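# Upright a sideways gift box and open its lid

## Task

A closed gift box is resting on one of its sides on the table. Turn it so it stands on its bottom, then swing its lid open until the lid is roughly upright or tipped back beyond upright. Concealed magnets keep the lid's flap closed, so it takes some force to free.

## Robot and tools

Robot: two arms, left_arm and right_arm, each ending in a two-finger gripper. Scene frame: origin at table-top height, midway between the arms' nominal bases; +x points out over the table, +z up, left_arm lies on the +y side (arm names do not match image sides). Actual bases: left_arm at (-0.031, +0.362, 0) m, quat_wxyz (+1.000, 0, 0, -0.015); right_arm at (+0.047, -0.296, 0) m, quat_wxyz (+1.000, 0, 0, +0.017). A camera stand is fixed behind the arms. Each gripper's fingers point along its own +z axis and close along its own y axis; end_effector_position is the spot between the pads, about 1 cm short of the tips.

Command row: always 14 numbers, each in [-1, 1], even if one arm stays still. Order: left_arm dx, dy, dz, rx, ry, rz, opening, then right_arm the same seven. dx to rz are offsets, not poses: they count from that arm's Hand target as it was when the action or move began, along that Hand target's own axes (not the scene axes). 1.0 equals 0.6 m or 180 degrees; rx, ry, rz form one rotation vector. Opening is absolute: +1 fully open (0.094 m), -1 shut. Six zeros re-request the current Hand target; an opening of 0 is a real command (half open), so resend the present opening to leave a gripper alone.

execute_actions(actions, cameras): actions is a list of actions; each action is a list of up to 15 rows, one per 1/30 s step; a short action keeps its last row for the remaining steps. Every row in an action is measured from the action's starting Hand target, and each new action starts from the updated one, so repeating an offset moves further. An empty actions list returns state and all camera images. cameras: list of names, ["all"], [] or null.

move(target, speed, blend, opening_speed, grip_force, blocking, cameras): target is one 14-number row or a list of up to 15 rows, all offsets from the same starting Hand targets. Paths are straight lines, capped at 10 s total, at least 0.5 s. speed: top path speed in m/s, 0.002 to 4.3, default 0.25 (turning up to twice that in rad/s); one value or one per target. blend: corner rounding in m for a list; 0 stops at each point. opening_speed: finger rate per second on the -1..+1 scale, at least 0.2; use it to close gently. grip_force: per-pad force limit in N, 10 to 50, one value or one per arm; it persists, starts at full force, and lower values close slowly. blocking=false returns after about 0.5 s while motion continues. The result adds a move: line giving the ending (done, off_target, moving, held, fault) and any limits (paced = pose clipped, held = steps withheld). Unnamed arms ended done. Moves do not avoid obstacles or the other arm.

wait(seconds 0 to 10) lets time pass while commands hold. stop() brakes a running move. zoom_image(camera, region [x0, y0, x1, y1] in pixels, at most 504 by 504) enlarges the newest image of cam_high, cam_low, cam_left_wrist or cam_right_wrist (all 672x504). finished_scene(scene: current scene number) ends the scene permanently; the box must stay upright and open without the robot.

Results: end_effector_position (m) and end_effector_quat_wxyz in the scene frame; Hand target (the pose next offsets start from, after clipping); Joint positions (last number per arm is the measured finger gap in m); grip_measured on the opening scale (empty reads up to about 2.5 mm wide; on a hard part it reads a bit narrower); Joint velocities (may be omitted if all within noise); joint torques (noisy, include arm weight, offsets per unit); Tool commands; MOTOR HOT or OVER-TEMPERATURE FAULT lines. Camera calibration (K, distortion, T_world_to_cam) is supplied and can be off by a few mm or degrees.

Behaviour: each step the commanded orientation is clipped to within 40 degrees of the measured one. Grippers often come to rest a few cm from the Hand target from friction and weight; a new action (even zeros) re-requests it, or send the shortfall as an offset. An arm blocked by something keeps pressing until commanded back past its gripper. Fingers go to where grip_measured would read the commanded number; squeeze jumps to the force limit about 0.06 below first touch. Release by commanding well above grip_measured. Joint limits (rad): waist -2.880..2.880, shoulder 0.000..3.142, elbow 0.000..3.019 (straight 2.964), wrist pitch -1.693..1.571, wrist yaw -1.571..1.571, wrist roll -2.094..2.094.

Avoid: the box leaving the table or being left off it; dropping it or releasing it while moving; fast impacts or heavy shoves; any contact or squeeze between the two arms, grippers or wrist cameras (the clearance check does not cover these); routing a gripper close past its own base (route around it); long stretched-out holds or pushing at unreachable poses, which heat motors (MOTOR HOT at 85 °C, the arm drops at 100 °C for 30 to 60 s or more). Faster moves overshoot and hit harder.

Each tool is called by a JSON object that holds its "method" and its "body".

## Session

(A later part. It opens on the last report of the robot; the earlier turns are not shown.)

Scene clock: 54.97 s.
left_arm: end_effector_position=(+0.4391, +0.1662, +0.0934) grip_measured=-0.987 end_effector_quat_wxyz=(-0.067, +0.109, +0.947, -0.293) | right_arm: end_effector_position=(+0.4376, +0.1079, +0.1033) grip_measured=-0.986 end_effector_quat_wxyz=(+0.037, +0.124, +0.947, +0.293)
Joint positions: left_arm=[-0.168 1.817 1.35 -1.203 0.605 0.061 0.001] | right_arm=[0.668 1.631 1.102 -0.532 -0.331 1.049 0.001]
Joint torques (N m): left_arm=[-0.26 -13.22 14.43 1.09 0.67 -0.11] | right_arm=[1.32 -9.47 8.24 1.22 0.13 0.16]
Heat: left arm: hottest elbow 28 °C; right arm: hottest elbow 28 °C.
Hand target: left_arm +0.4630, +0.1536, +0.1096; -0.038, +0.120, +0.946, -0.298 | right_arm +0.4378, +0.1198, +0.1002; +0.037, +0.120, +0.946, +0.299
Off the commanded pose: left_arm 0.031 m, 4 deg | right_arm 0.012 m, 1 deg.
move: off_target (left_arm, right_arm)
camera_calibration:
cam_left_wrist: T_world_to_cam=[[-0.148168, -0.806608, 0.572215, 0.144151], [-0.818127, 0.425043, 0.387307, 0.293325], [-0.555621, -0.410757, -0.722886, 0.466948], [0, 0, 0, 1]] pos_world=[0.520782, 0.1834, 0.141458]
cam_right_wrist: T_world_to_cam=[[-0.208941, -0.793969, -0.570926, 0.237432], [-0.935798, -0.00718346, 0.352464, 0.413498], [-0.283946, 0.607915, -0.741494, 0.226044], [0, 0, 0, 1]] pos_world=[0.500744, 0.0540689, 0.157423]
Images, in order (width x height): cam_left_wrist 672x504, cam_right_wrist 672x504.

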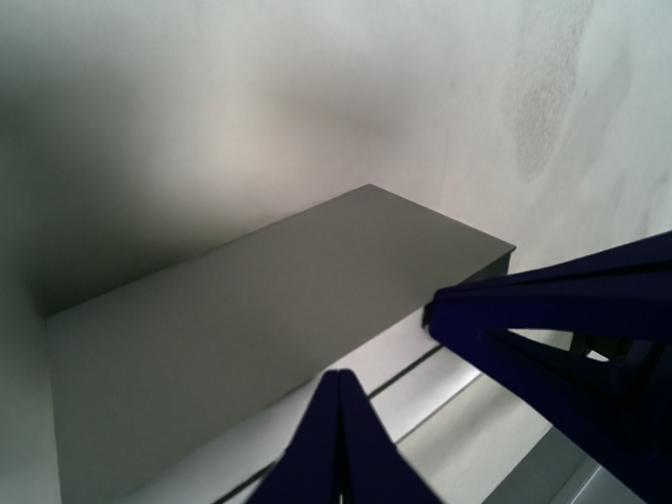

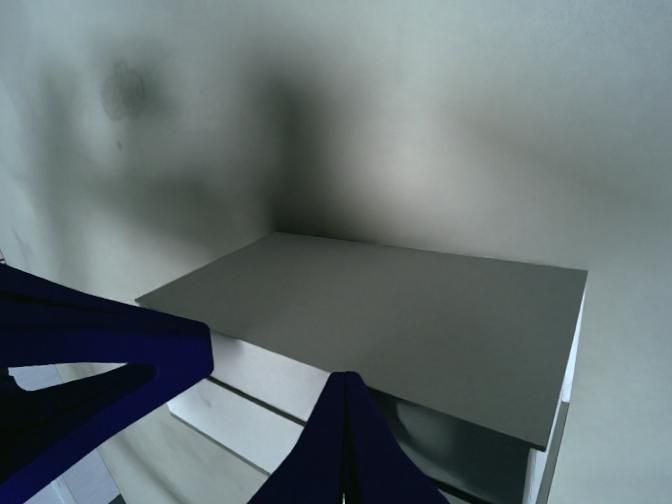

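{"method": "move", "body": {"target": [[0,0.0115,0.016,0,0,0,-1,0.008,-0.033,0.048,0,0,0,-1],[0.06,0.0115,0.016,0,0,0,-1,0.008,-0.05,0.07,0,0,0,-1]], "cameras": ["cam_left_wrist","cam_right_wrist"], "speed": 0.04}}

Scene clock: 58.13 s.
left_arm: end_effector_position=(+0.4280, +0.1695, +0.0852) grip_measured=-0.987 end_effector_quat_wxyz=(-0.049, +0.113, +0.947, -0.296) | right_arm: end_effector_position=(+0.4435, +0.1198, +0.1006) grip_measured=-0.986 end_effector_quat_wxyz=(+0.064, +0.112, +0.934, +0.333)
Joint positions: left_arm=[-0.165 1.78 1.273 -1.124 0.608 0.061 0.001] | right_arm=[0.675 1.636 1.058 -0.379 -0.342 1.056 0.001]
Joint torques (N m): left_arm=[0.03 -14.74 9.17 0.42 0.45 -0.08] | right_arm=[1.49 -5.42 5.74 0.65 0.28 0.16]
Heat: left arm: hottest elbow 28 °C; right arm: hottest elbow 28 °C.
Hand target: left_arm +0.4281, +0.1628, +0.0978; -0.038, +0.120, +0.946, -0.298 | right_arm +0.4329, +0.1206, +0.0486; +0.037, +0.120, +0.946, +0.299
Off the commanded pose: left_arm 0.014 m, 1 deg | right_arm 0.053 m, 5 deg.
move: off_target (left_arm, right_arm)
camera_calibration:
cam_left_wrist: T_world_to_cam=[[-0.166692, -0.801105, 0.574844, 0.156709], [-0.833214, 0.426181, 0.352314, 0.295313], [-0.527227, -0.420239, -0.738532, 0.446963], [0, 0, 0, 1]] pos_world=[0.507833, 0.187515, 0.135971]
cam_right_wrist: T_world_to_cam=[[-0.162631, -0.749018, -0.642279, 0.22781], [-0.957724, -0.0367276, 0.285335, 0.440108], [-0.237311, 0.661531, -0.71138, 0.188376], [0, 0, 0, 1]] pos_world=[0.503254, 0.0621815, 0.154747]
Images, in order (width x height): cam_left_wrist 672x504, cam_right_wrist 672x504.

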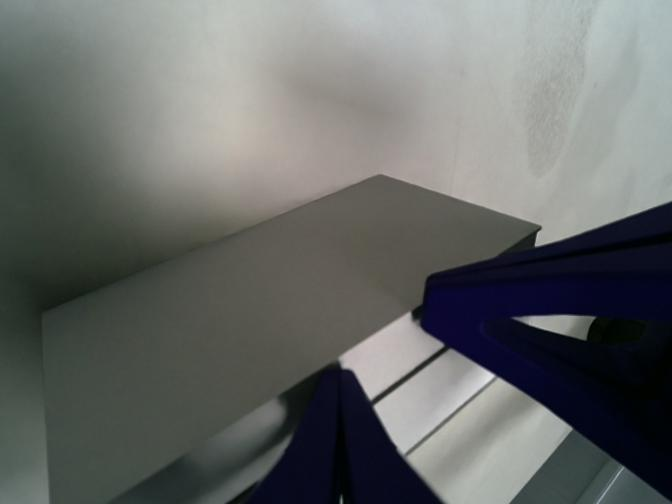

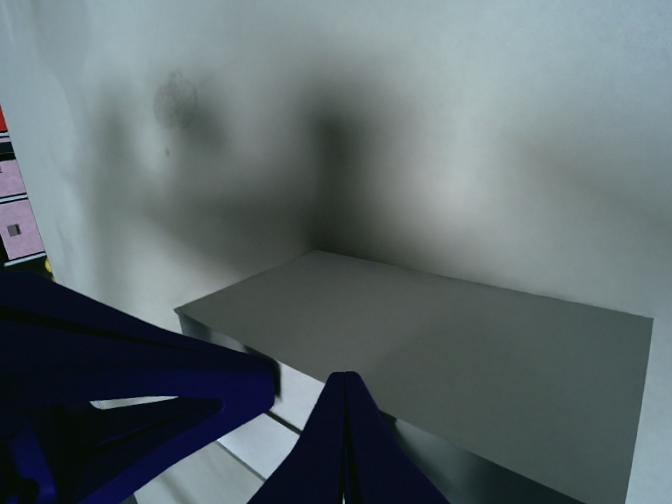

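{"method": "move", "body": {"target": [0.06,0,0.0,0,0,0,-1,0.01,-0.014,0.02,0,0,0,-1], "cameras": ["cam_low","cam_left_wrist","cam_right_wrist"], "speed": 0.04}}

Scene clock: 60.10 s.
left_arm: end_effector_position=(+0.3898, +0.1769, +0.0860) grip_measured=-0.987 end_effector_quat_wxyz=(-0.057, +0.111, +0.947, -0.297) | right_arm: end_effector_position=(+0.4451, +0.1223, +0.1008) grip_measured=-0.986 end_effector_quat_wxyz=(+0.074, +0.111, +0.929, +0.345)
Joint positions: left_arm=[-0.165 1.698 1.161 -1.111 0.609 0.061 0.001] | right_arm=[0.676 1.634 1.041 -0.328 -0.342 1.064 0.001]
Joint torques (N m): left_arm=[0.26 -13.68 8.88 0.96 0.4 -0.05] | right_arm=[2.14 -4.84 4.92 0.4 0.53 0.13]
Heat: left arm: hottest elbow 28 °C; right arm: hottest elbow 27 °C.
Hand target: left_arm +0.3933, +0.1717, +0.0978; -0.038, +0.120, +0.946, -0.298 | right_arm +0.4271, +0.1221, +0.0339; +0.037, +0.120, +0.946, +0.299
Off the commanded pose: left_arm 0.013 m, 2 deg | right_arm 0.069 m, 7 deg.
move: off_target (left_arm, right_arm)
camera_calibration:
cam_left_wrist: T_world_to_cam=[[-0.156841, -0.802146, 0.576162, 0.152006], [-0.827212, 0.425408, 0.367081, 0.256564], [-0.539556, -0.419035, -0.730266, 0.434394], [0, 0, 0, 1]] pos_world=[0.470454, 0.194813, 0.135463]
cam_right_wrist: T_world_to_cam=[[-0.15132, -0.73233, -0.663924, 0.22526], [-0.963952, -0.0393869, 0.263147, 0.447042], [-0.21886, 0.679809, -0.699971, 0.17563], [0, 0, 0, 1]] pos_world=[0.503451, 0.063177, 0.154854]
Images, in order (width x height): cam_low 672x504, cam_left_wrist 672x504, cam_right_wrist 672x504.

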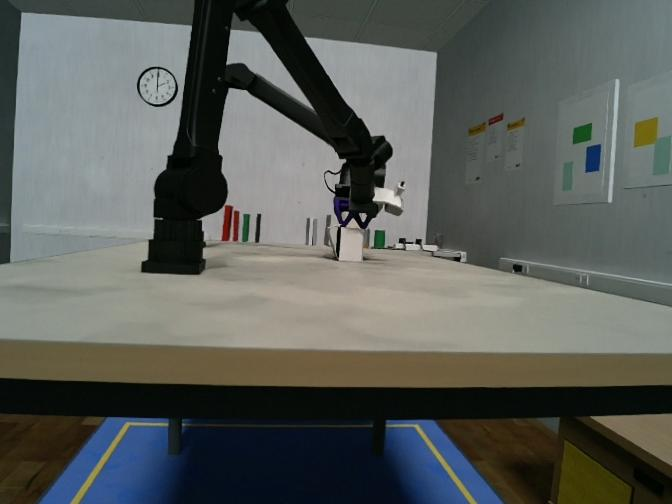

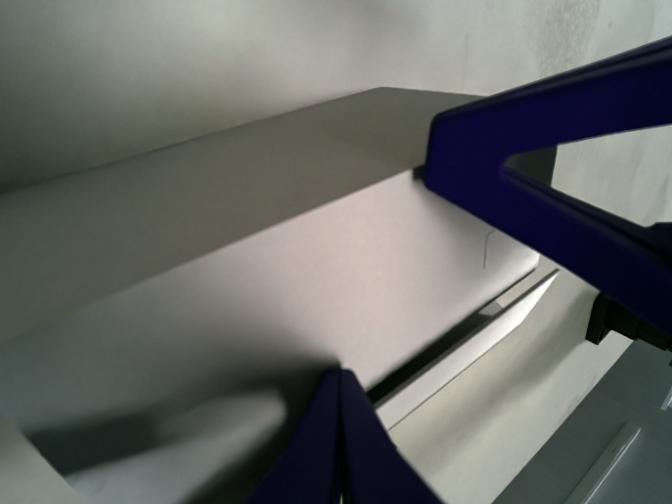

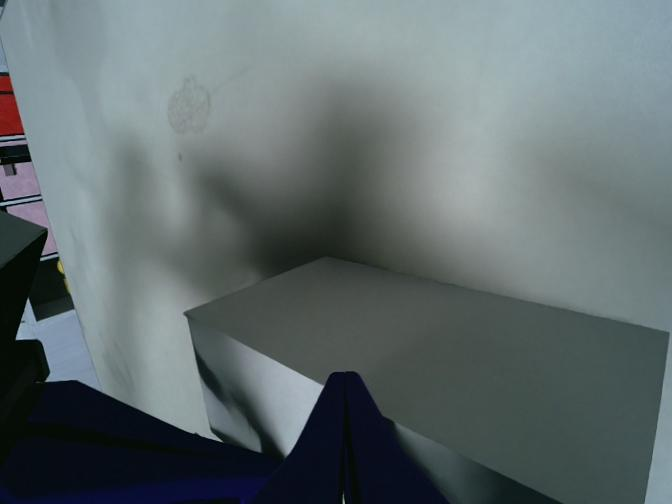

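{"method": "move", "body": {"target": [0.07,0,0,0,0,0,-1,0,0,0,0,0,0,-1], "cameras": ["cam_low","cam_left_wrist","cam_right_wrist"], "speed": 0.05}}

{"method": "zoom_image", "body": {"camera": "cam_low", "region": [280, 170, 430, 280]}}

Scene clock: 62.03 s.
left_arm: end_effector_position=(+0.3432, +0.1861, +0.0827) grip_measured=-0.987 end_effector_quat_wxyz=(-0.067, +0.107, +0.947, -0.296) | right_arm: end_effector_position=(+0.4458, +0.1222, +0.1009) grip_measured=-0.986 end_effector_quat_wxyz=(+0.075, +0.112, +0.929, +0.345)
Joint positions: left_arm=[-0.165 1.605 1.028 -1.092 0.609 0.061 0.001] | right_arm=[0.676 1.634 1.041 -0.327 -0.339 1.064 0.001]
Joint torques (N m): left_arm=[0.67 -12.75 9.44 1.11 0.39 0.01] | right_arm=[2.02 -4.54 4.94 0.1 0.39 0.15]
Heat: left arm: hottest elbow 28 °C; right arm: hottest elbow 27 °C.
Hand target: left_arm +0.3526, +0.1822, +0.0979; -0.038, +0.120, +0.946, -0.298 | right_arm +0.4271, +0.1221, +0.0339; +0.037, +0.120, +0.946, +0.299
Off the commanded pose: left_arm 0.018 m, 4 deg | right_arm 0.070 m, 7 deg.
move: off_target (left_arm, right_arm)
camera_calibration:
cam_left_wrist: T_world_to_cam=[[-0.144753, -0.804542, 0.575985, 0.150372], [-0.819271, 0.42387, 0.386172, 0.211328], [-0.554834, -0.415989, -0.720494, 0.41468], [0, 0, 0, 1]] pos_world=[0.42498, 0.203907, 0.130554]
cam_right_wrist: T_world_to_cam=[[-0.150921, -0.73263, -0.663684, 0.225139], [-0.964736, -0.0373079, 0.260563, 0.447906], [-0.215657, 0.679604, -0.701164, 0.174631], [0, 0, 0, 1]] pos_world=[0.50375, 0.0629743, 0.155158]
Images, in order (width x height): cam_low 672x504, cam_left_wrist 672x504, cam_right_wrist 672x504.

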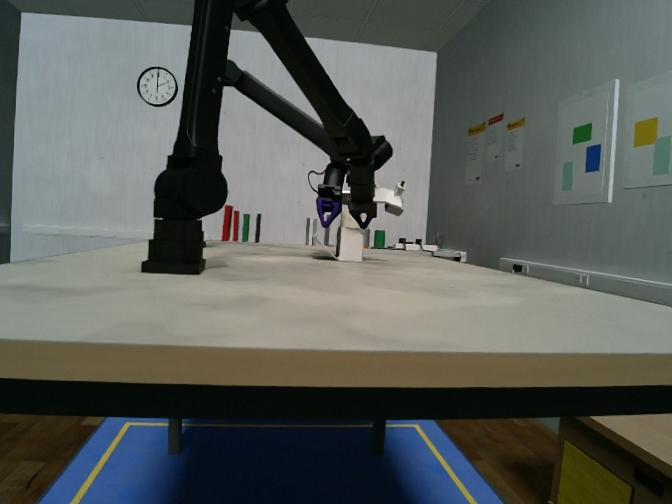

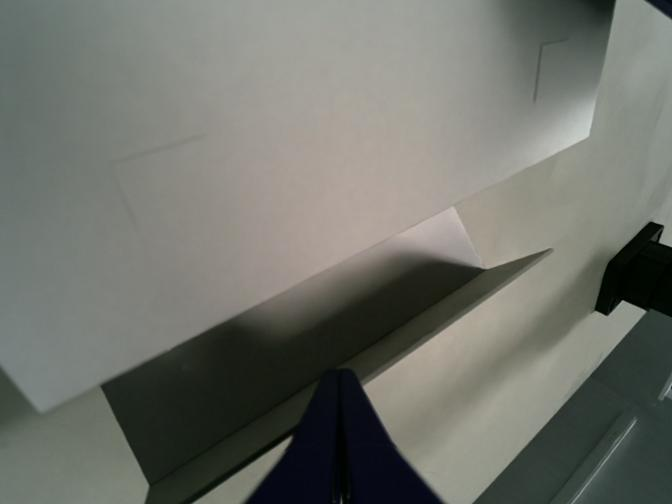

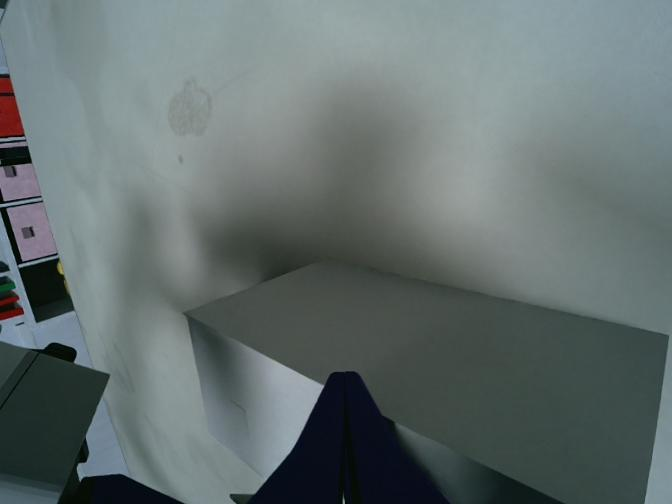

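Scaled by 3.360 from the camera's 672x504 image, which has a finer 960x720 frame.

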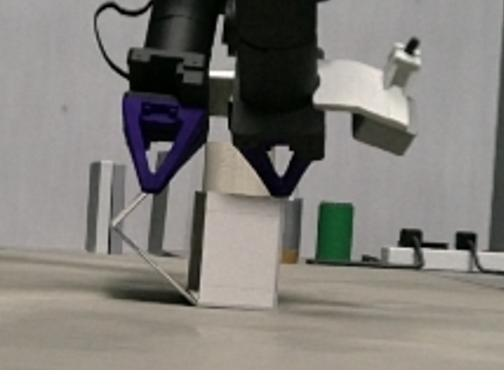

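{"method": "move", "body": {"target": [0.09,0.035,0.05,0,0,0,-1,0,0,0,0,0,0,-1], "cameras": ["cam_low"], "speed": 0.08}}

{"method": "zoom_image", "body": {"camera": "cam_low", "region": [280, 170, 430, 280]}}

Scene clock: 63.83 s.
left_arm: end_effector_position=(+0.2893, +0.1968, +0.0494) grip_measured=-0.987 end_effector_quat_wxyz=(-0.067, +0.107, +0.947, -0.296) | right_arm: end_effector_position=(+0.4462, +0.1222, +0.1002) grip_measured=-0.986 end_effector_quat_wxyz=(+0.076, +0.112, +0.929, +0.345)
Joint positions: left_arm=[-0.165 1.534 0.833 -0.968 0.609 0.061 0.001] | right_arm=[0.676 1.636 1.041 -0.325 -0.337 1.064 0.001]
Joint torques (N m): left_arm=[0.91 -11.11 8.53 1.05 0.36 0.08] | right_arm=[2.61 -4.66 4.96 0.21 0.34 0.16]
Heat: left arm: hottest elbow 28 °C; right arm: hottest elbow 27 °C.
Hand target: left_arm +0.3003, +0.1957, +0.0613; -0.038, +0.120, +0.946, -0.298 | right_arm +0.4271, +0.1221, +0.0339; +0.037, +0.120, +0.946, +0.299
Off the commanded pose: left_arm 0.016 m, 4 deg | right_arm 0.069 m, 7 deg.
move: off_target (left_arm, right_arm)
Images, in order (width x height): cam_low 672x504.

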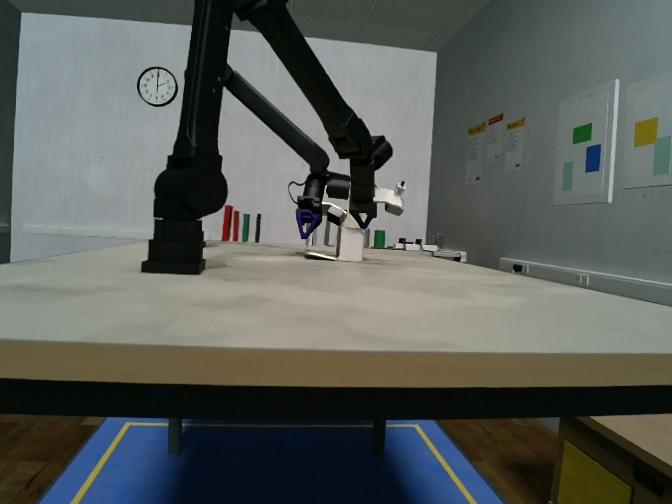

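Scaled by 3.360 from the camera's 672x504 image, which has a finer 960x720 frame.

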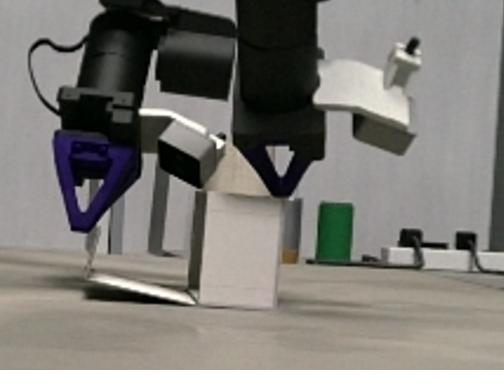

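{"method": "move", "body": {"target": [[0.035,0.012,0.016,0,0,0,-1,0,0.05,-0.08,0,0,0,-1],[0.035,-0.12,-0.17,0,0,0,-1,0,0.14,-0.22,0,0,0,-1],[0.13,-0.12,-0.17,0,0,0,-1,0,0.14,-0.22,0,0,0,-1]], "cameras": ["all"], "speed": 0.1}}

{"method": "zoom_image", "body": {"camera": "cam_low", "region": [280, 170, 430, 280]}}

Scene clock: 68.43 s.
left_arm: end_effector_position=(+0.2197, +0.2109, +0.1752) grip_measured=-0.987 end_effector_quat_wxyz=(-0.060, +0.111, +0.947, -0.296) | right_arm: end_effector_position=(+0.4166, +0.0986, +0.1482) grip_measured=-0.986 end_effector_quat_wxyz=(+0.014, +0.132, +0.954, +0.269)
Joint positions: left_arm=[-0.165 1.149 0.85 -1.356 0.608 0.064 0.001] | right_arm=[0.682 1.55 1.156 -0.732 -0.325 1.064 0.001]
Joint torques (N m): left_arm=[1.08 -7.3 10.78 0.14 0.35 0.19] | right_arm=[1.08 -12.57 12.18 0.05 0.01 0.11]
Heat: left arm: hottest elbow 28 °C; right arm: hottest elbow 28 °C.
Hand target: left_arm +0.2247, +0.2147, +0.1862; -0.038, +0.120, +0.946, -0.298 | right_arm +0.4255, +0.1153, +0.1902; +0.037, +0.120, +0.946, +0.299
Off the commanded pose: left_arm 0.013 m, 3 deg | right_arm 0.046 m, 5 deg.
move: off_target (left_arm, right_arm)
camera_calibration:
cam_left_wrist: T_world_to_cam=[[-0.155856, -0.803129, 0.575059, 0.101433], [-0.824034, 0.426736, 0.372645, 0.066756], [-0.54468, -0.415789, -0.728315, 0.422164], [0, 0, 0, 1]] pos_world=[0.300763, 0.228508, 0.224262]
cam_right_wrist: T_world_to_cam=[[-0.239784, -0.81776, -0.523233, 0.259379], [-0.915587, 0.0112793, 0.401961, 0.360404], [-0.322806, 0.575449, -0.751435, 0.279925], [0, 0, 0, 1]] pos_world=[0.482538, 0.0469623, 0.201193]

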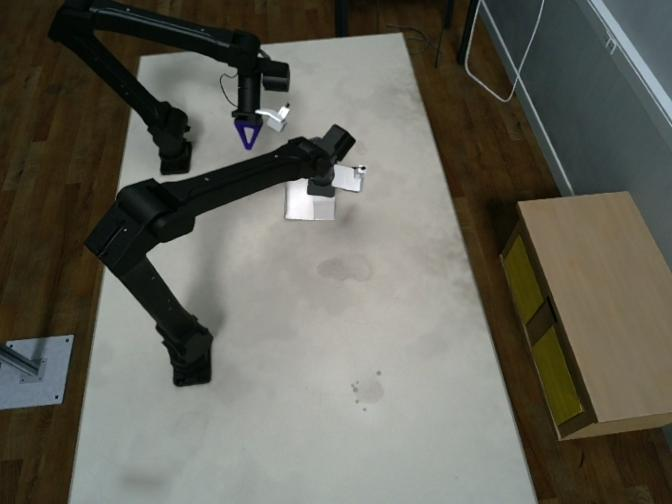

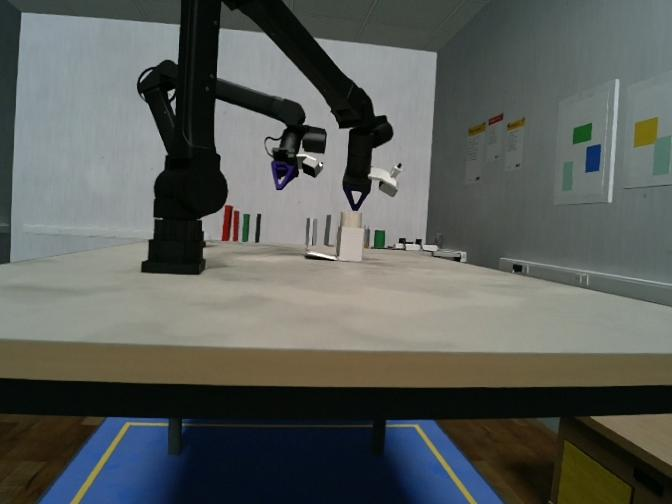

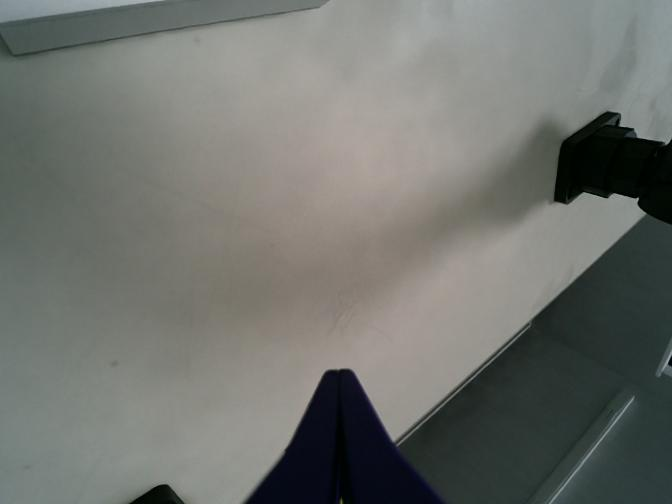

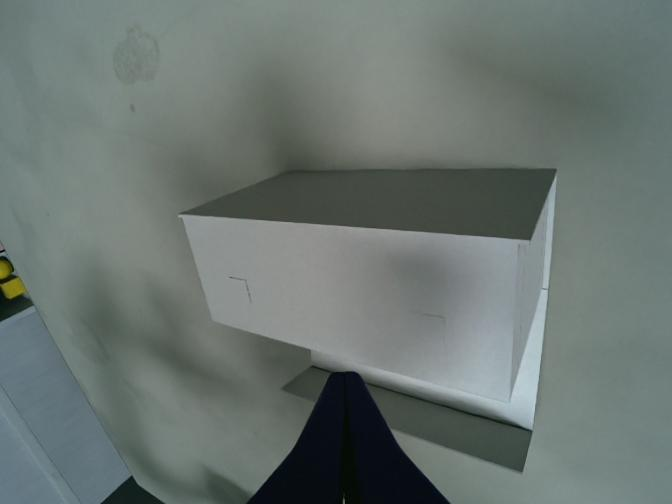

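Scaled by 3.360 from the camera's 672x504 image, which has a finer 960x720 frame.

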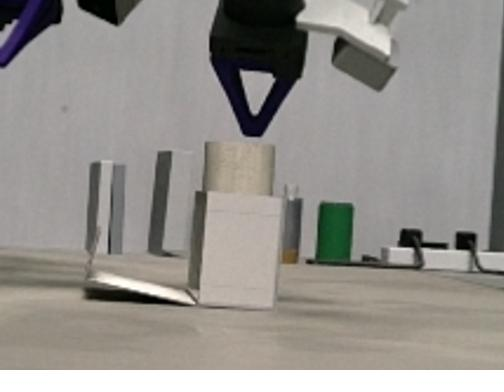

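{"method": "move", "body": {"target": [-0.097,0.058,-0.02,-0.197,-0.335,0.066,0.3,-0.014,-0.16,-0.214,0,0,0,-1], "cameras": ["all"], "speed": 0.2}}

Scene clock: 75.13 s.
left_arm: end_effector_position=(+0.2845, +0.2426, +0.1610) grip_measured=+0.297 end_effector_quat_wxyz=(+0.480, +0.047, +0.876, -0.025) | right_arm: end_effector_position=(+0.3936, -0.0318, +0.2216) grip_measured=-0.986 end_effector_quat_wxyz=(+0.020, +0.132, +0.949, +0.285)
Joint positions: left_arm=[-0.518 0.715 0.361 -0.261 -0.369 -0.249 0.061] | right_arm=[0.449 1.246 1.047 -0.976 -0.436 0.848 0.001]
Joint torques (N m): left_arm=[-0.44 -1.73 12.33 3.37 -0.27 0.09] | right_arm=[0.21 -8.47 9.35 -0.01 -0.35 -0.11]
Heat: left arm: hottest elbow 28 °C; right arm: hottest elbow 28 °C.
Hand target: left_arm +0.2899, +0.2344, +0.1760; +0.499, +0.053, +0.864, -0.031 | right_arm +0.3957, -0.0343, +0.2402; +0.037, +0.120, +0.946, +0.299
Off the commanded pose: left_arm 0.018 m, 3 deg | right_arm 0.019 m, 3 deg.
move: off_target (left_arm, right_arm)
camera_calibration:
cam_left_wrist: T_world_to_cam=[[-0.0991896, -0.994925, 0.0169175, 0.265468], [-0.821447, 0.0722759, -0.565686, 0.348157], [0.561592, -0.070007, -0.824447, 0.0771707], [0, 0, 0, 1]] pos_world=[0.268986, 0.24436, 0.25608]
cam_right_wrist: T_world_to_cam=[[-0.235323, -0.798919, -0.55349, 0.191132], [-0.921735, 0.0028241, 0.38781, 0.316583], [-0.308265, 0.601432, -0.737056, 0.394634], [0, 0, 0, 1]] pos_world=[0.458435, -0.0855406, 0.273883]

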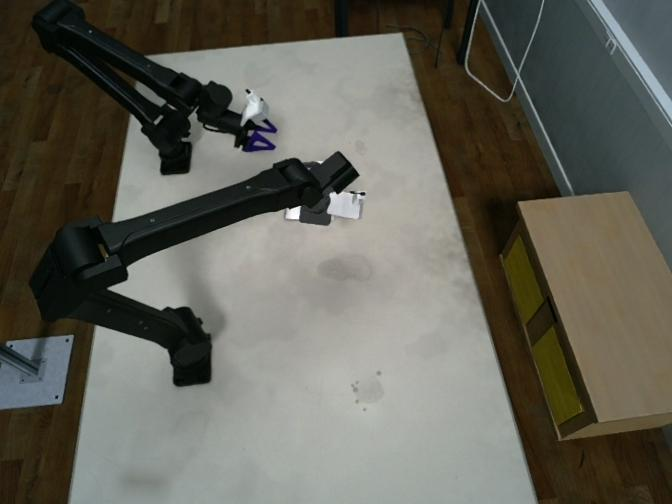

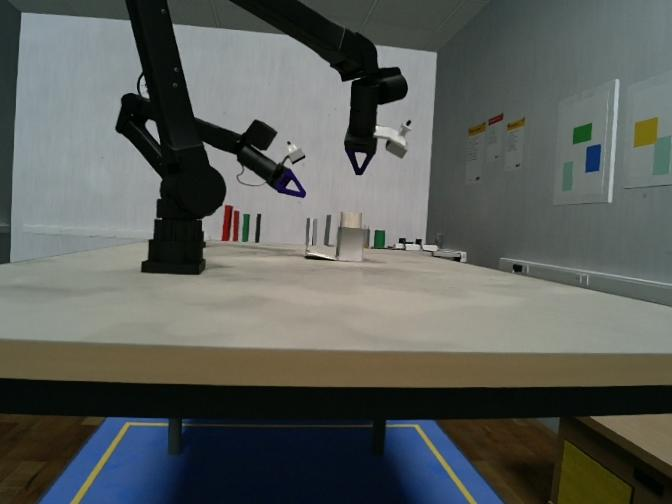

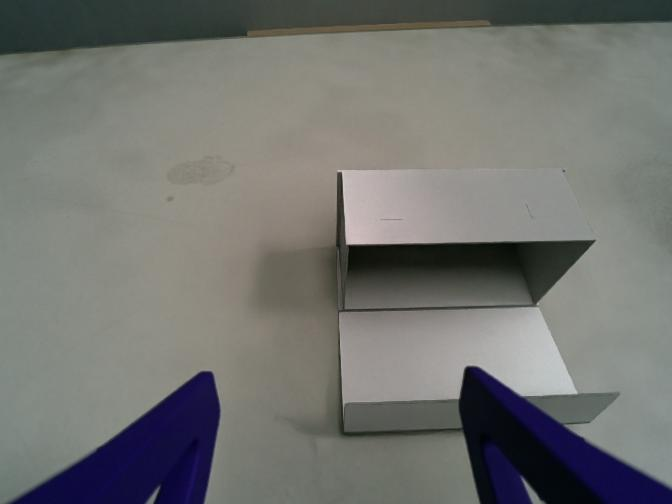

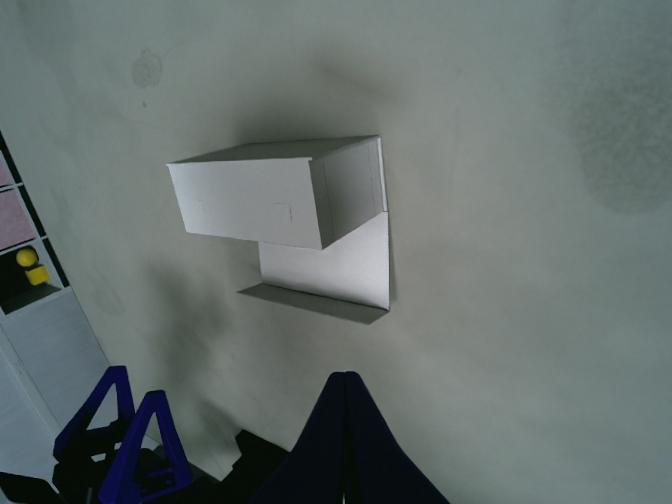

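{"method": "move", "body": {"target": [0.059,-0.016,0.134,0,0,0,0.3,0,0,0,0,0,0,-1], "cameras": ["cam_left_wrist","cam_low"], "speed": 0.12}}

Scene clock: 77.93 s.
left_arm: end_effector_position=(+0.3282, +0.2174, +0.0933) grip_measured=+0.297 end_effector_quat_wxyz=(+0.482, +0.056, +0.874, -0.033) | right_arm: end_effector_position=(+0.3936, -0.0318, +0.2216) grip_measured=-0.986 end_effector_quat_wxyz=(+0.020, +0.132, +0.949, +0.285)
Joint positions: left_arm=[-0.5 1.125 0.327 0.198 -0.334 -0.226 0.061] | right_arm=[0.449 1.246 1.047 -0.976 -0.436 0.848 0.001]
Joint torques (N m): left_arm=[1.03 -4.13 10.15 3.4 0.16 0.15] | right_arm=[0.03 -8.35 9.36 -0.14 -0.36 -0.12]
Heat: left arm: hottest elbow 29 °C; right arm: hottest elbow 28 °C.
Hand target: left_arm +0.3403, +0.2184, +0.1052; +0.499, +0.053, +0.864, -0.031 | right_arm +0.3957, -0.0343, +0.2402; +0.037, +0.120, +0.946, +0.299
Off the commanded pose: left_arm 0.017 m, 2 deg | right_arm 0.019 m, 3 deg.
move: off_target (left_arm, right_arm)
camera_calibration:
cam_left_wrist: T_world_to_cam=[[-0.122, -0.992281, 0.0222505, 0.252203], [-0.816774, 0.087634, -0.570263, 0.343151], [0.563911, -0.0877455, -0.821161, -0.00219322], [0, 0, 0, 1]] pos_world=[0.312282, 0.219992, 0.188274]
Images, in order (width x height): cam_low 672x504, cam_left_wrist 672x504.

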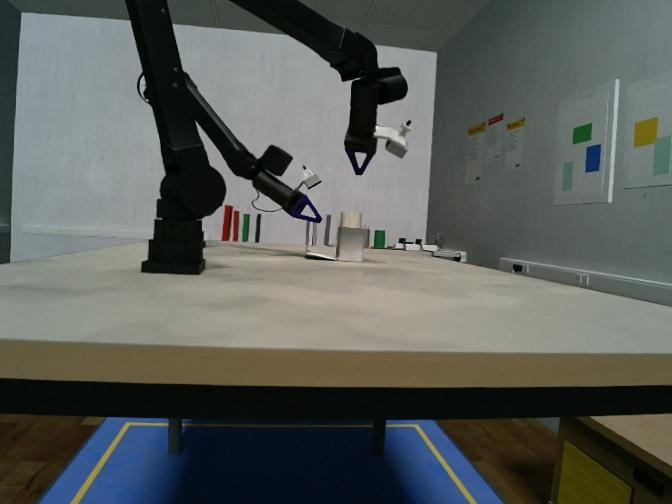

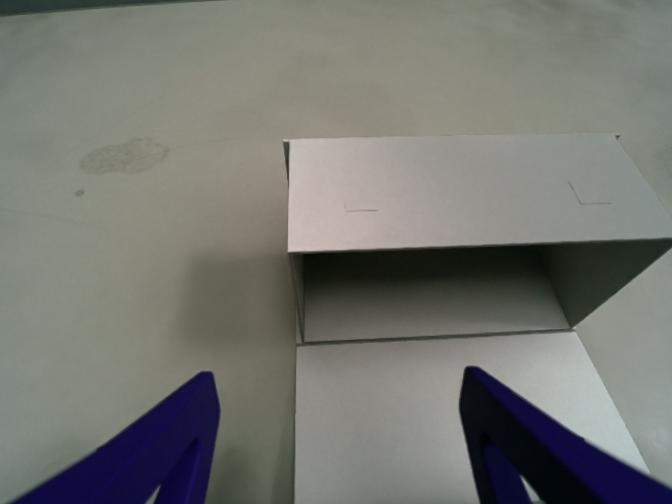

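{"method": "move", "body": {"target": [0.001,0.02,0.13,0,0,0,0.3,0,0,0,0,0,0,-1], "cameras": ["cam_left_wrist","cam_low"], "speed": 0.08}}

{"method": "zoom_image", "body": {"camera": "cam_low", "region": [280, 170, 430, 280]}}

Scene clock: 81.37 s.
left_arm: end_effector_position=(+0.3807, +0.2252, +0.0432) grip_measured=+0.297 end_effector_quat_wxyz=(+0.468, +0.057, +0.881, -0.031) | right_arm: end_effector_position=(+0.3936, -0.0318, +0.2216) grip_measured=-0.986 end_effector_quat_wxyz=(+0.020, +0.132, +0.949, +0.285)
Joint positions: left_arm=[-0.383 1.448 0.399 0.436 -0.234 -0.163 0.061] | right_arm=[0.449 1.246 1.047 -0.976 -0.436 0.848 0.001]
Joint torques (N m): left_arm=[1.14 -6.53 11.08 3.41 0.19 0.15] | right_arm=[0.21 -8.41 9.26 -0.12 -0.36 -0.16]
Heat: left arm: hottest elbow 29 °C; right arm: hottest elbow 28 °C.
Hand target: left_arm +0.4085, +0.2220, +0.0657; +0.499, +0.053, +0.864, -0.031 | right_arm +0.3957, -0.0343, +0.2402; +0.037, +0.120, +0.946, +0.299
Off the commanded pose: left_arm 0.036 m, 4 deg | right_arm 0.019 m, 3 deg.
move: off_target (left_arm, right_arm)
camera_calibration:
cam_left_wrist: T_world_to_cam=[[-0.121188, -0.992461, 0.0182706, 0.267413], [-0.834168, 0.0918478, -0.543809, 0.36134], [0.538031, -0.0811438, -0.83901, -0.0631763], [0, 0, 0, 1]] pos_world=[0.367816, 0.227083, 0.138609]
Images, in order (width x height): cam_low 672x504, cam_left_wrist 672x504.

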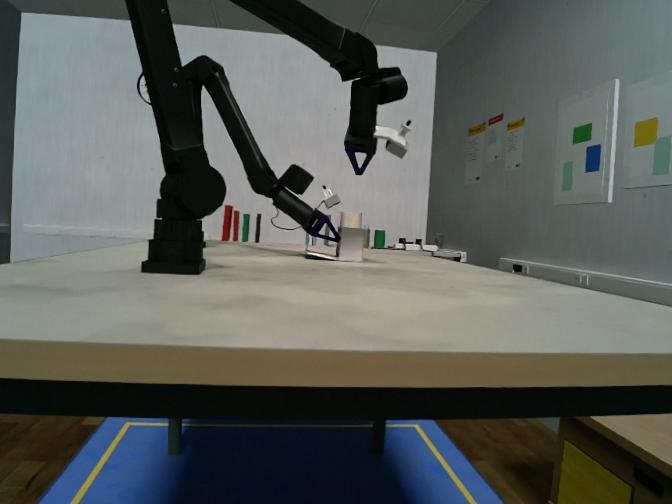

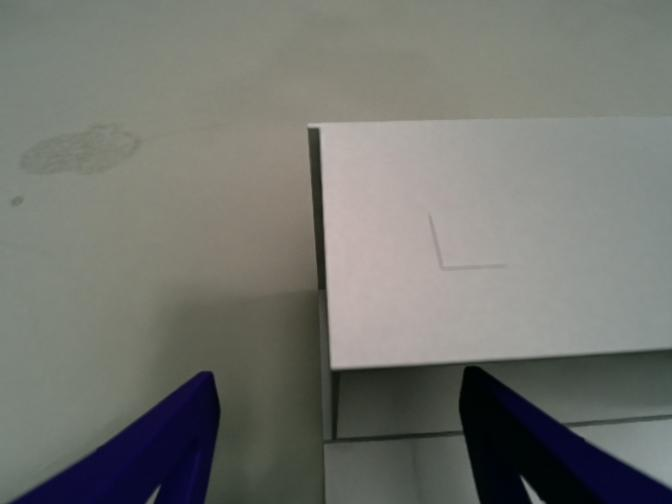

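Scaled by 3.360 from the camera's 672x504 image, which has a finer 960x720 frame.

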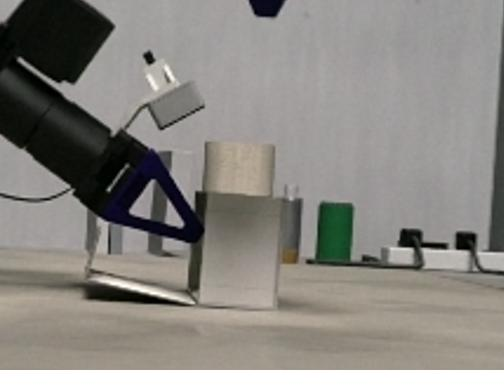

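{"method": "move", "body": {"target": [[-0.026,0,0.024,0,0,0,0.3,0,0,0,0,0,0,-1]], "cameras": ["cam_left_wrist","cam_low"], "speed": 0.05}}

{"method": "zoom_image", "body": {"camera": "cam_low", "region": [280, 170, 430, 280]}}

Scene clock: 83.13 s.
left_arm: end_effector_position=(+0.4035, +0.2208, +0.0531) grip_measured=+0.297 end_effector_quat_wxyz=(+0.478, +0.060, +0.875, -0.032) | right_arm: end_effector_position=(+0.3936, -0.0318, +0.2216) grip_measured=-0.986 end_effector_quat_wxyz=(+0.020, +0.132, +0.949, +0.285)
Joint positions: left_arm=[-0.366 1.474 0.453 0.436 -0.219 -0.142 0.061] | right_arm=[0.449 1.246 1.047 -0.976 -0.436 0.848 0.001]
Joint torques (N m): left_arm=[1.08 -7.06 11.67 2.13 0.2 0.14] | right_arm=[0.09 -8.29 9.2 -0.09 -0.36 -0.12]
Heat: left arm: hottest elbow 29 °C; right arm: hottest elbow 28 °C.
Hand target: left_arm +0.4286, +0.2195, +0.0720; +0.499, +0.053, +0.864, -0.031 | right_arm +0.3957, -0.0343, +0.2402; +0.037, +0.120, +0.946, +0.299
Off the commanded pose: left_arm 0.031 m, 3 deg | right_arm 0.019 m, 3 deg.
move: off_target (left_arm, right_arm)
camera_calibration:
cam_left_wrist: T_world_to_cam=[[-0.129113, -0.991497, 0.0162222, 0.268627], [-0.82002, 0.0975558, -0.56396, 0.38024], [0.557582, -0.0861169, -0.825643, -0.0749722], [0, 0, 0, 1]] pos_world=[0.38829, 0.222792, 0.148182]
Images, in order (width x height): cam_low 672x504, cam_left_wrist 672x504.

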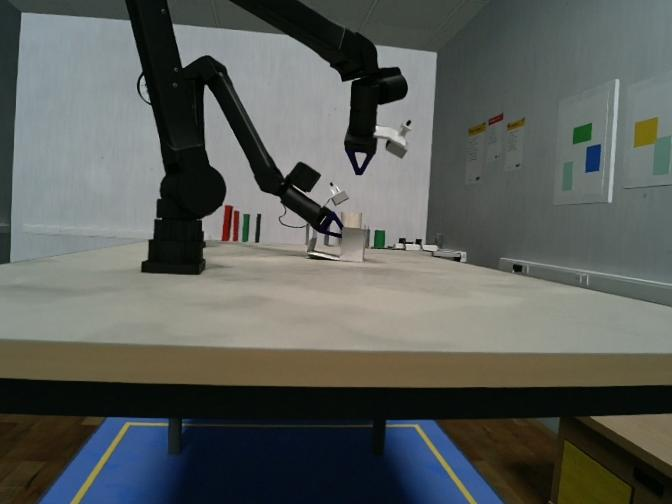

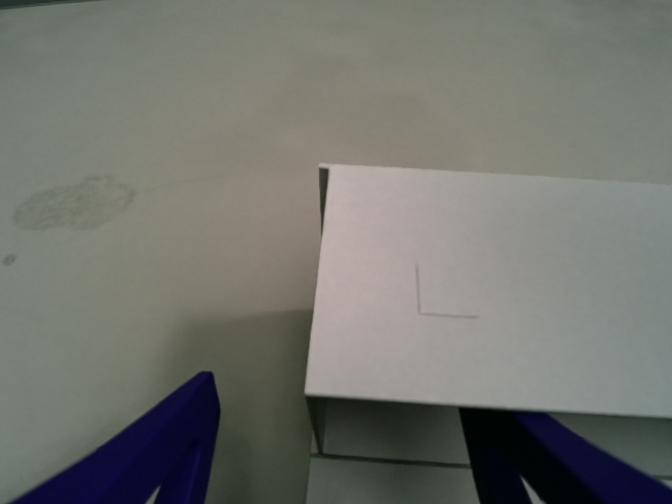

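Scaled by 3.360 from the camera's 672x504 image, which has a finer 960x720 frame.

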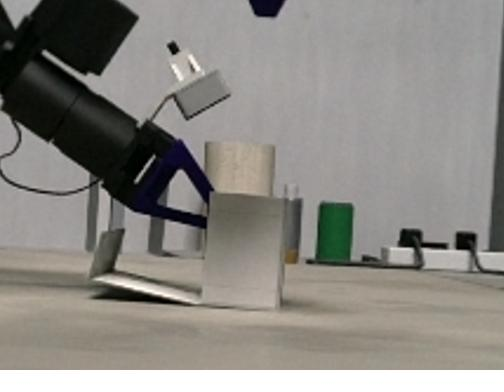

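{"method": "move", "body": {"target": [[0.026,0.005,-0.004,0,0,0,0.3,0,0,0,0,0,0,-1],[0.009,0.005,0.024,0,0,0,0.3,0,0,0,0,0,0,-1]], "cameras": ["cam_left_wrist","cam_low"], "speed": 0.05}}

{"method": "zoom_image", "body": {"camera": "cam_low", "region": [280, 170, 430, 280]}}

Scene clock: 86.77 s.
left_arm: end_effector_position=(+0.4125, +0.2225, +0.0398) grip_measured=+0.297 end_effector_quat_wxyz=(+0.472, +0.061, +0.879, -0.030) | right_arm: end_effector_position=(+0.3936, -0.0318, +0.2216) grip_measured=-0.986 end_effector_quat_wxyz=(+0.020, +0.132, +0.949, +0.285)
Joint positions: left_arm=[-0.351 1.534 0.473 0.462 -0.207 -0.134 0.061] | right_arm=[0.449 1.246 1.047 -0.976 -0.436 0.848 0.001]
Joint torques (N m): left_arm=[1.08 -7.53 10.89 3.02 0.21 0.15] | right_arm=[0.03 -8.82 9.33 -0.08 -0.33 -0.15]
Heat: left arm: hottest elbow 29 °C; right arm: hottest elbow 28 °C.
Hand target: left_arm +0.4387, +0.2212, +0.0602; +0.499, +0.053, +0.864, -0.031 | right_arm +0.3957, -0.0343, +0.2402; +0.037, +0.120, +0.946, +0.299
Off the commanded pose: left_arm 0.033 m, 4 deg | right_arm 0.019 m, 3 deg.
move: off_target (left_arm, right_arm)
camera_calibration:
cam_left_wrist: T_world_to_cam=[[-0.127942, -0.991698, 0.0128617, 0.271387], [-0.828184, 0.099694, -0.551519, 0.382298], [0.545658, -0.0812145, -0.834063, -0.0866312], [0, 0, 0, 1]] pos_world=[0.398606, 0.223986, 0.135098]
Images, in order (width x height): cam_low 672x504, cam_left_wrist 672x504.

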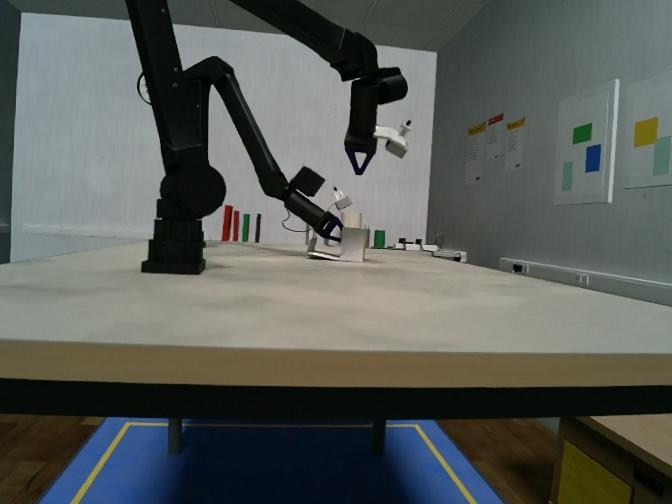

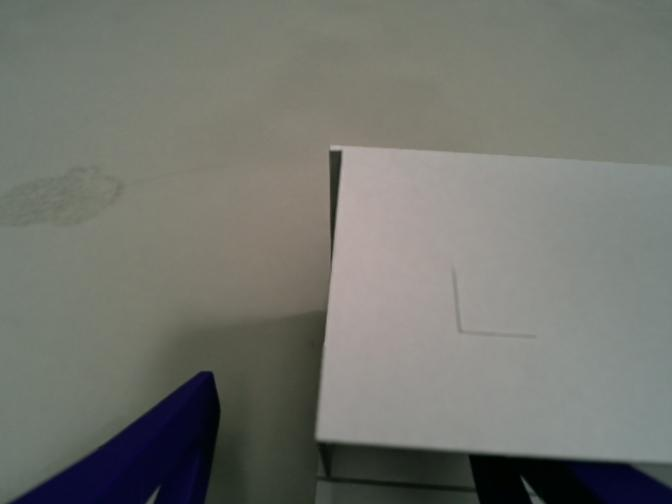

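Scaled by 3.360 from the camera's 672x504 image, which has a finer 960x720 frame.

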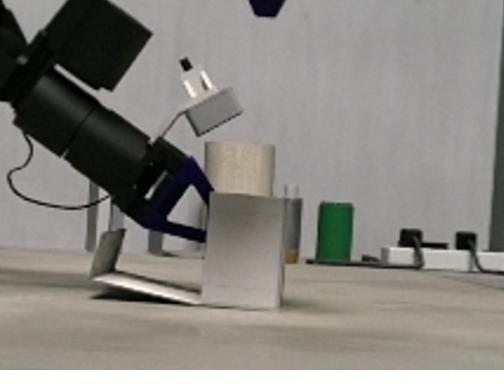

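{"method": "move", "body": {"target": [0,0,0,0,0,0,-1,0,0,0,0,0,0,-1], "opening_speed": 0.5, "grip_force": 40, "cameras": ["cam_high","cam_low","cam_left_wrist"]}}

Scene clock: 91.80 s.
left_arm: end_effector_position=(+0.4131, +0.2245, +0.0398) grip_measured=-0.961 end_effector_quat_wxyz=(+0.472, +0.061, +0.879, -0.028) | right_arm: end_effector_position=(+0.3936, -0.0318, +0.2216) grip_measured=-0.986 end_effector_quat_wxyz=(+0.020, +0.132, +0.949, +0.285)
Joint positions: left_arm=[-0.346 1.534 0.473 0.462 -0.207 -0.129 0.002] | right_arm=[0.449 1.246 1.047 -0.976 -0.436 0.848 0.001]
Joint torques (N m): left_arm=[0.91 -7.65 10.93 3 0.18 0.11] | right_arm=[0.03 -8.35 9.25 -0.13 -0.33 -0.12]
Heat: left arm: hottest elbow 29 °C; right arm: hottest elbow 28 °C.
Hand target: left_arm +0.4387, +0.2212, +0.0602; +0.499, +0.053, +0.864, -0.031 | right_arm +0.3957, -0.0343, +0.2402; +0.037, +0.120, +0.946, +0.299
Off the commanded pose: left_arm 0.033 m, 4 deg | right_arm 0.019 m, 3 deg.
grip_force (N): 40, 40
move: off_target (left_arm, right_arm)
camera_calibration:
cam_left_wrist: T_world_to_cam=[[-0.125913, -0.992, 0.00904552, 0.272917], [-0.828145, 0.100086, -0.551506, 0.38252], [0.546189, -0.0769329, -0.834122, -0.0879909], [0, 0, 0, 1]] pos_world=[0.399205, 0.225679, 0.135098]
Images, in order (width x height): cam_high 672x504, cam_low 672x504, cam_left_wrist 672x504.

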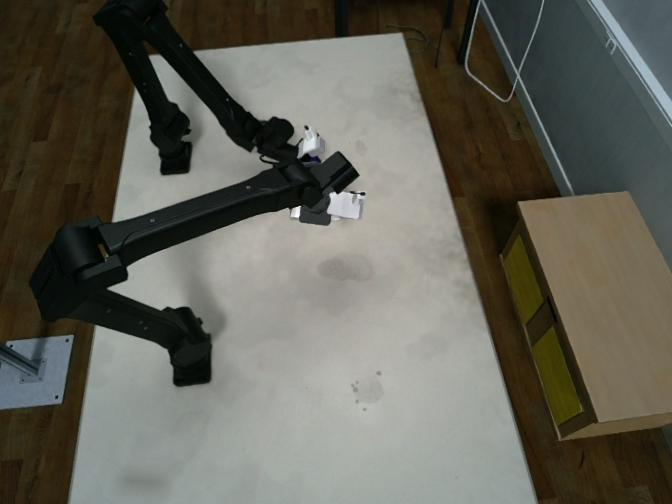

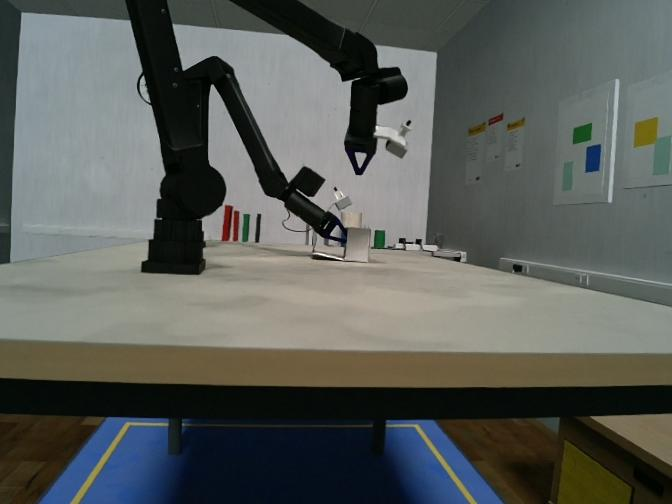

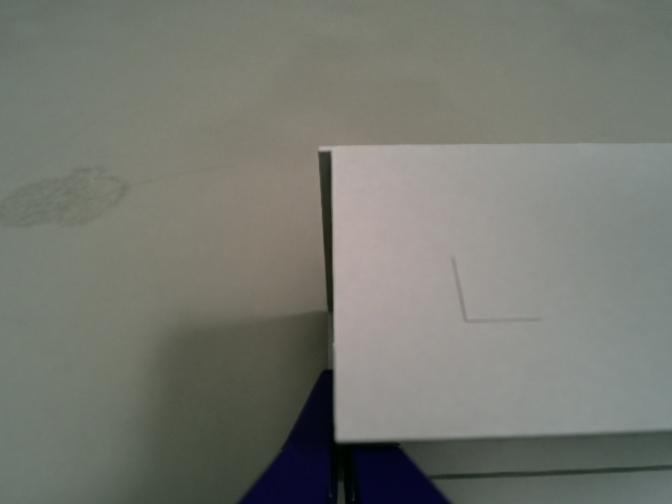

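{"method": "move", "body": {"target": [-0.053,0,0.022,0,0.11,0,-1,0,0,0,0,0,0,-1], "speed": 0.06, "cameras": ["cam_low","cam_left_wrist"]}}

{"method": "zoom_image", "body": {"camera": "cam_low", "region": [270, 160, 450, 290]}}

Scene clock: 96.17 s.
left_arm: end_effector_position=(+0.4374, +0.2187, +0.0548) grip_measured=-0.961 end_effector_quat_wxyz=(+0.317, +0.077, +0.945, -0.015) | right_arm: end_effector_position=(+0.3936, -0.0318, +0.2216) grip_measured=-0.986 end_effector_quat_wxyz=(+0.020, +0.132, +0.949, +0.285)
Joint positions: left_arm=[-0.311 1.501 0.753 -0.189 -0.127 -0.137 0.002] | right_arm=[0.449 1.246 1.047 -0.976 -0.436 0.848 0.001]
Joint torques (N m): left_arm=[1.03 -9.52 14.24 1.37 0.23 -0.13] | right_arm=[-0.09 -8.59 9.33 0.01 -0.38 -0.18]
Heat: left arm: hottest elbow 29 °C; right arm: hottest elbow 28 °C.
Hand target: left_arm +0.4658, +0.2179, +0.0811; +0.343, +0.058, +0.937, -0.022 | right_arm +0.3957, -0.0343, +0.2402; +0.037, +0.120, +0.946, +0.299
Off the commanded pose: left_arm 0.039 m, 4 deg | right_arm 0.019 m, 3 deg.
grip_force (N): 40, 40
move: off_target (left_arm, right_arm)
camera_calibration:
cam_left_wrist: T_world_to_cam=[[-0.142807, -0.989733, -0.00593685, 0.277859], [-0.960077, 0.13998, -0.242195, 0.443529], [0.240539, -0.0288872, -0.970209, 0.0414647], [0, 0, 0, 1]] pos_world=[0.455528, 0.214119, 0.149299]
Images, in order (width x height): cam_low 672x504, cam_left_wrist 672x504.

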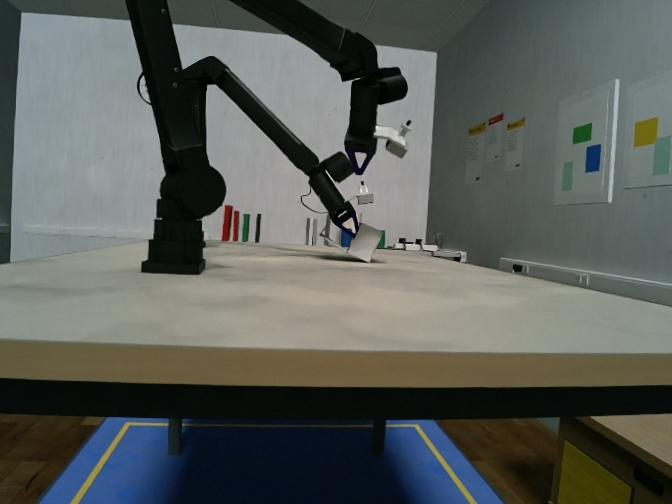

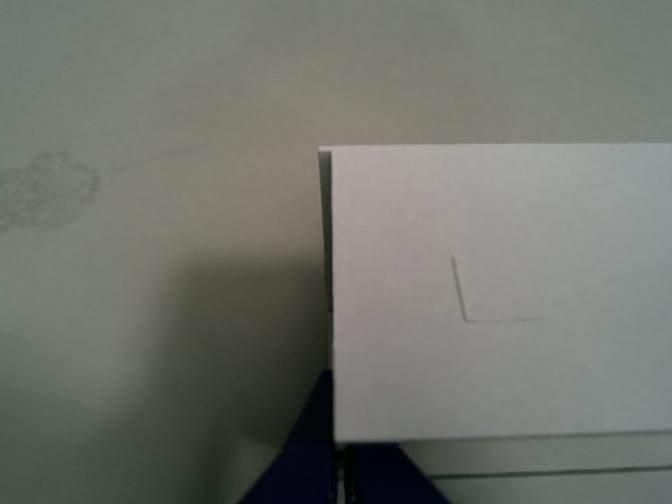

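Scaled by 2.800 from the camera's 672x504 image, which has a finer 960x720 frame.

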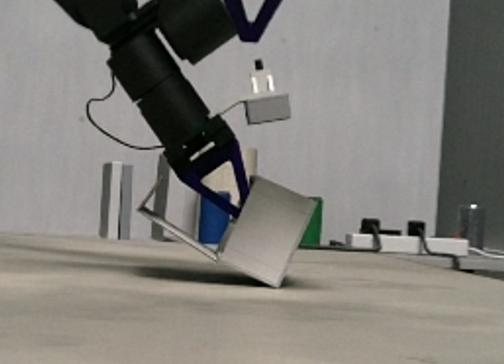

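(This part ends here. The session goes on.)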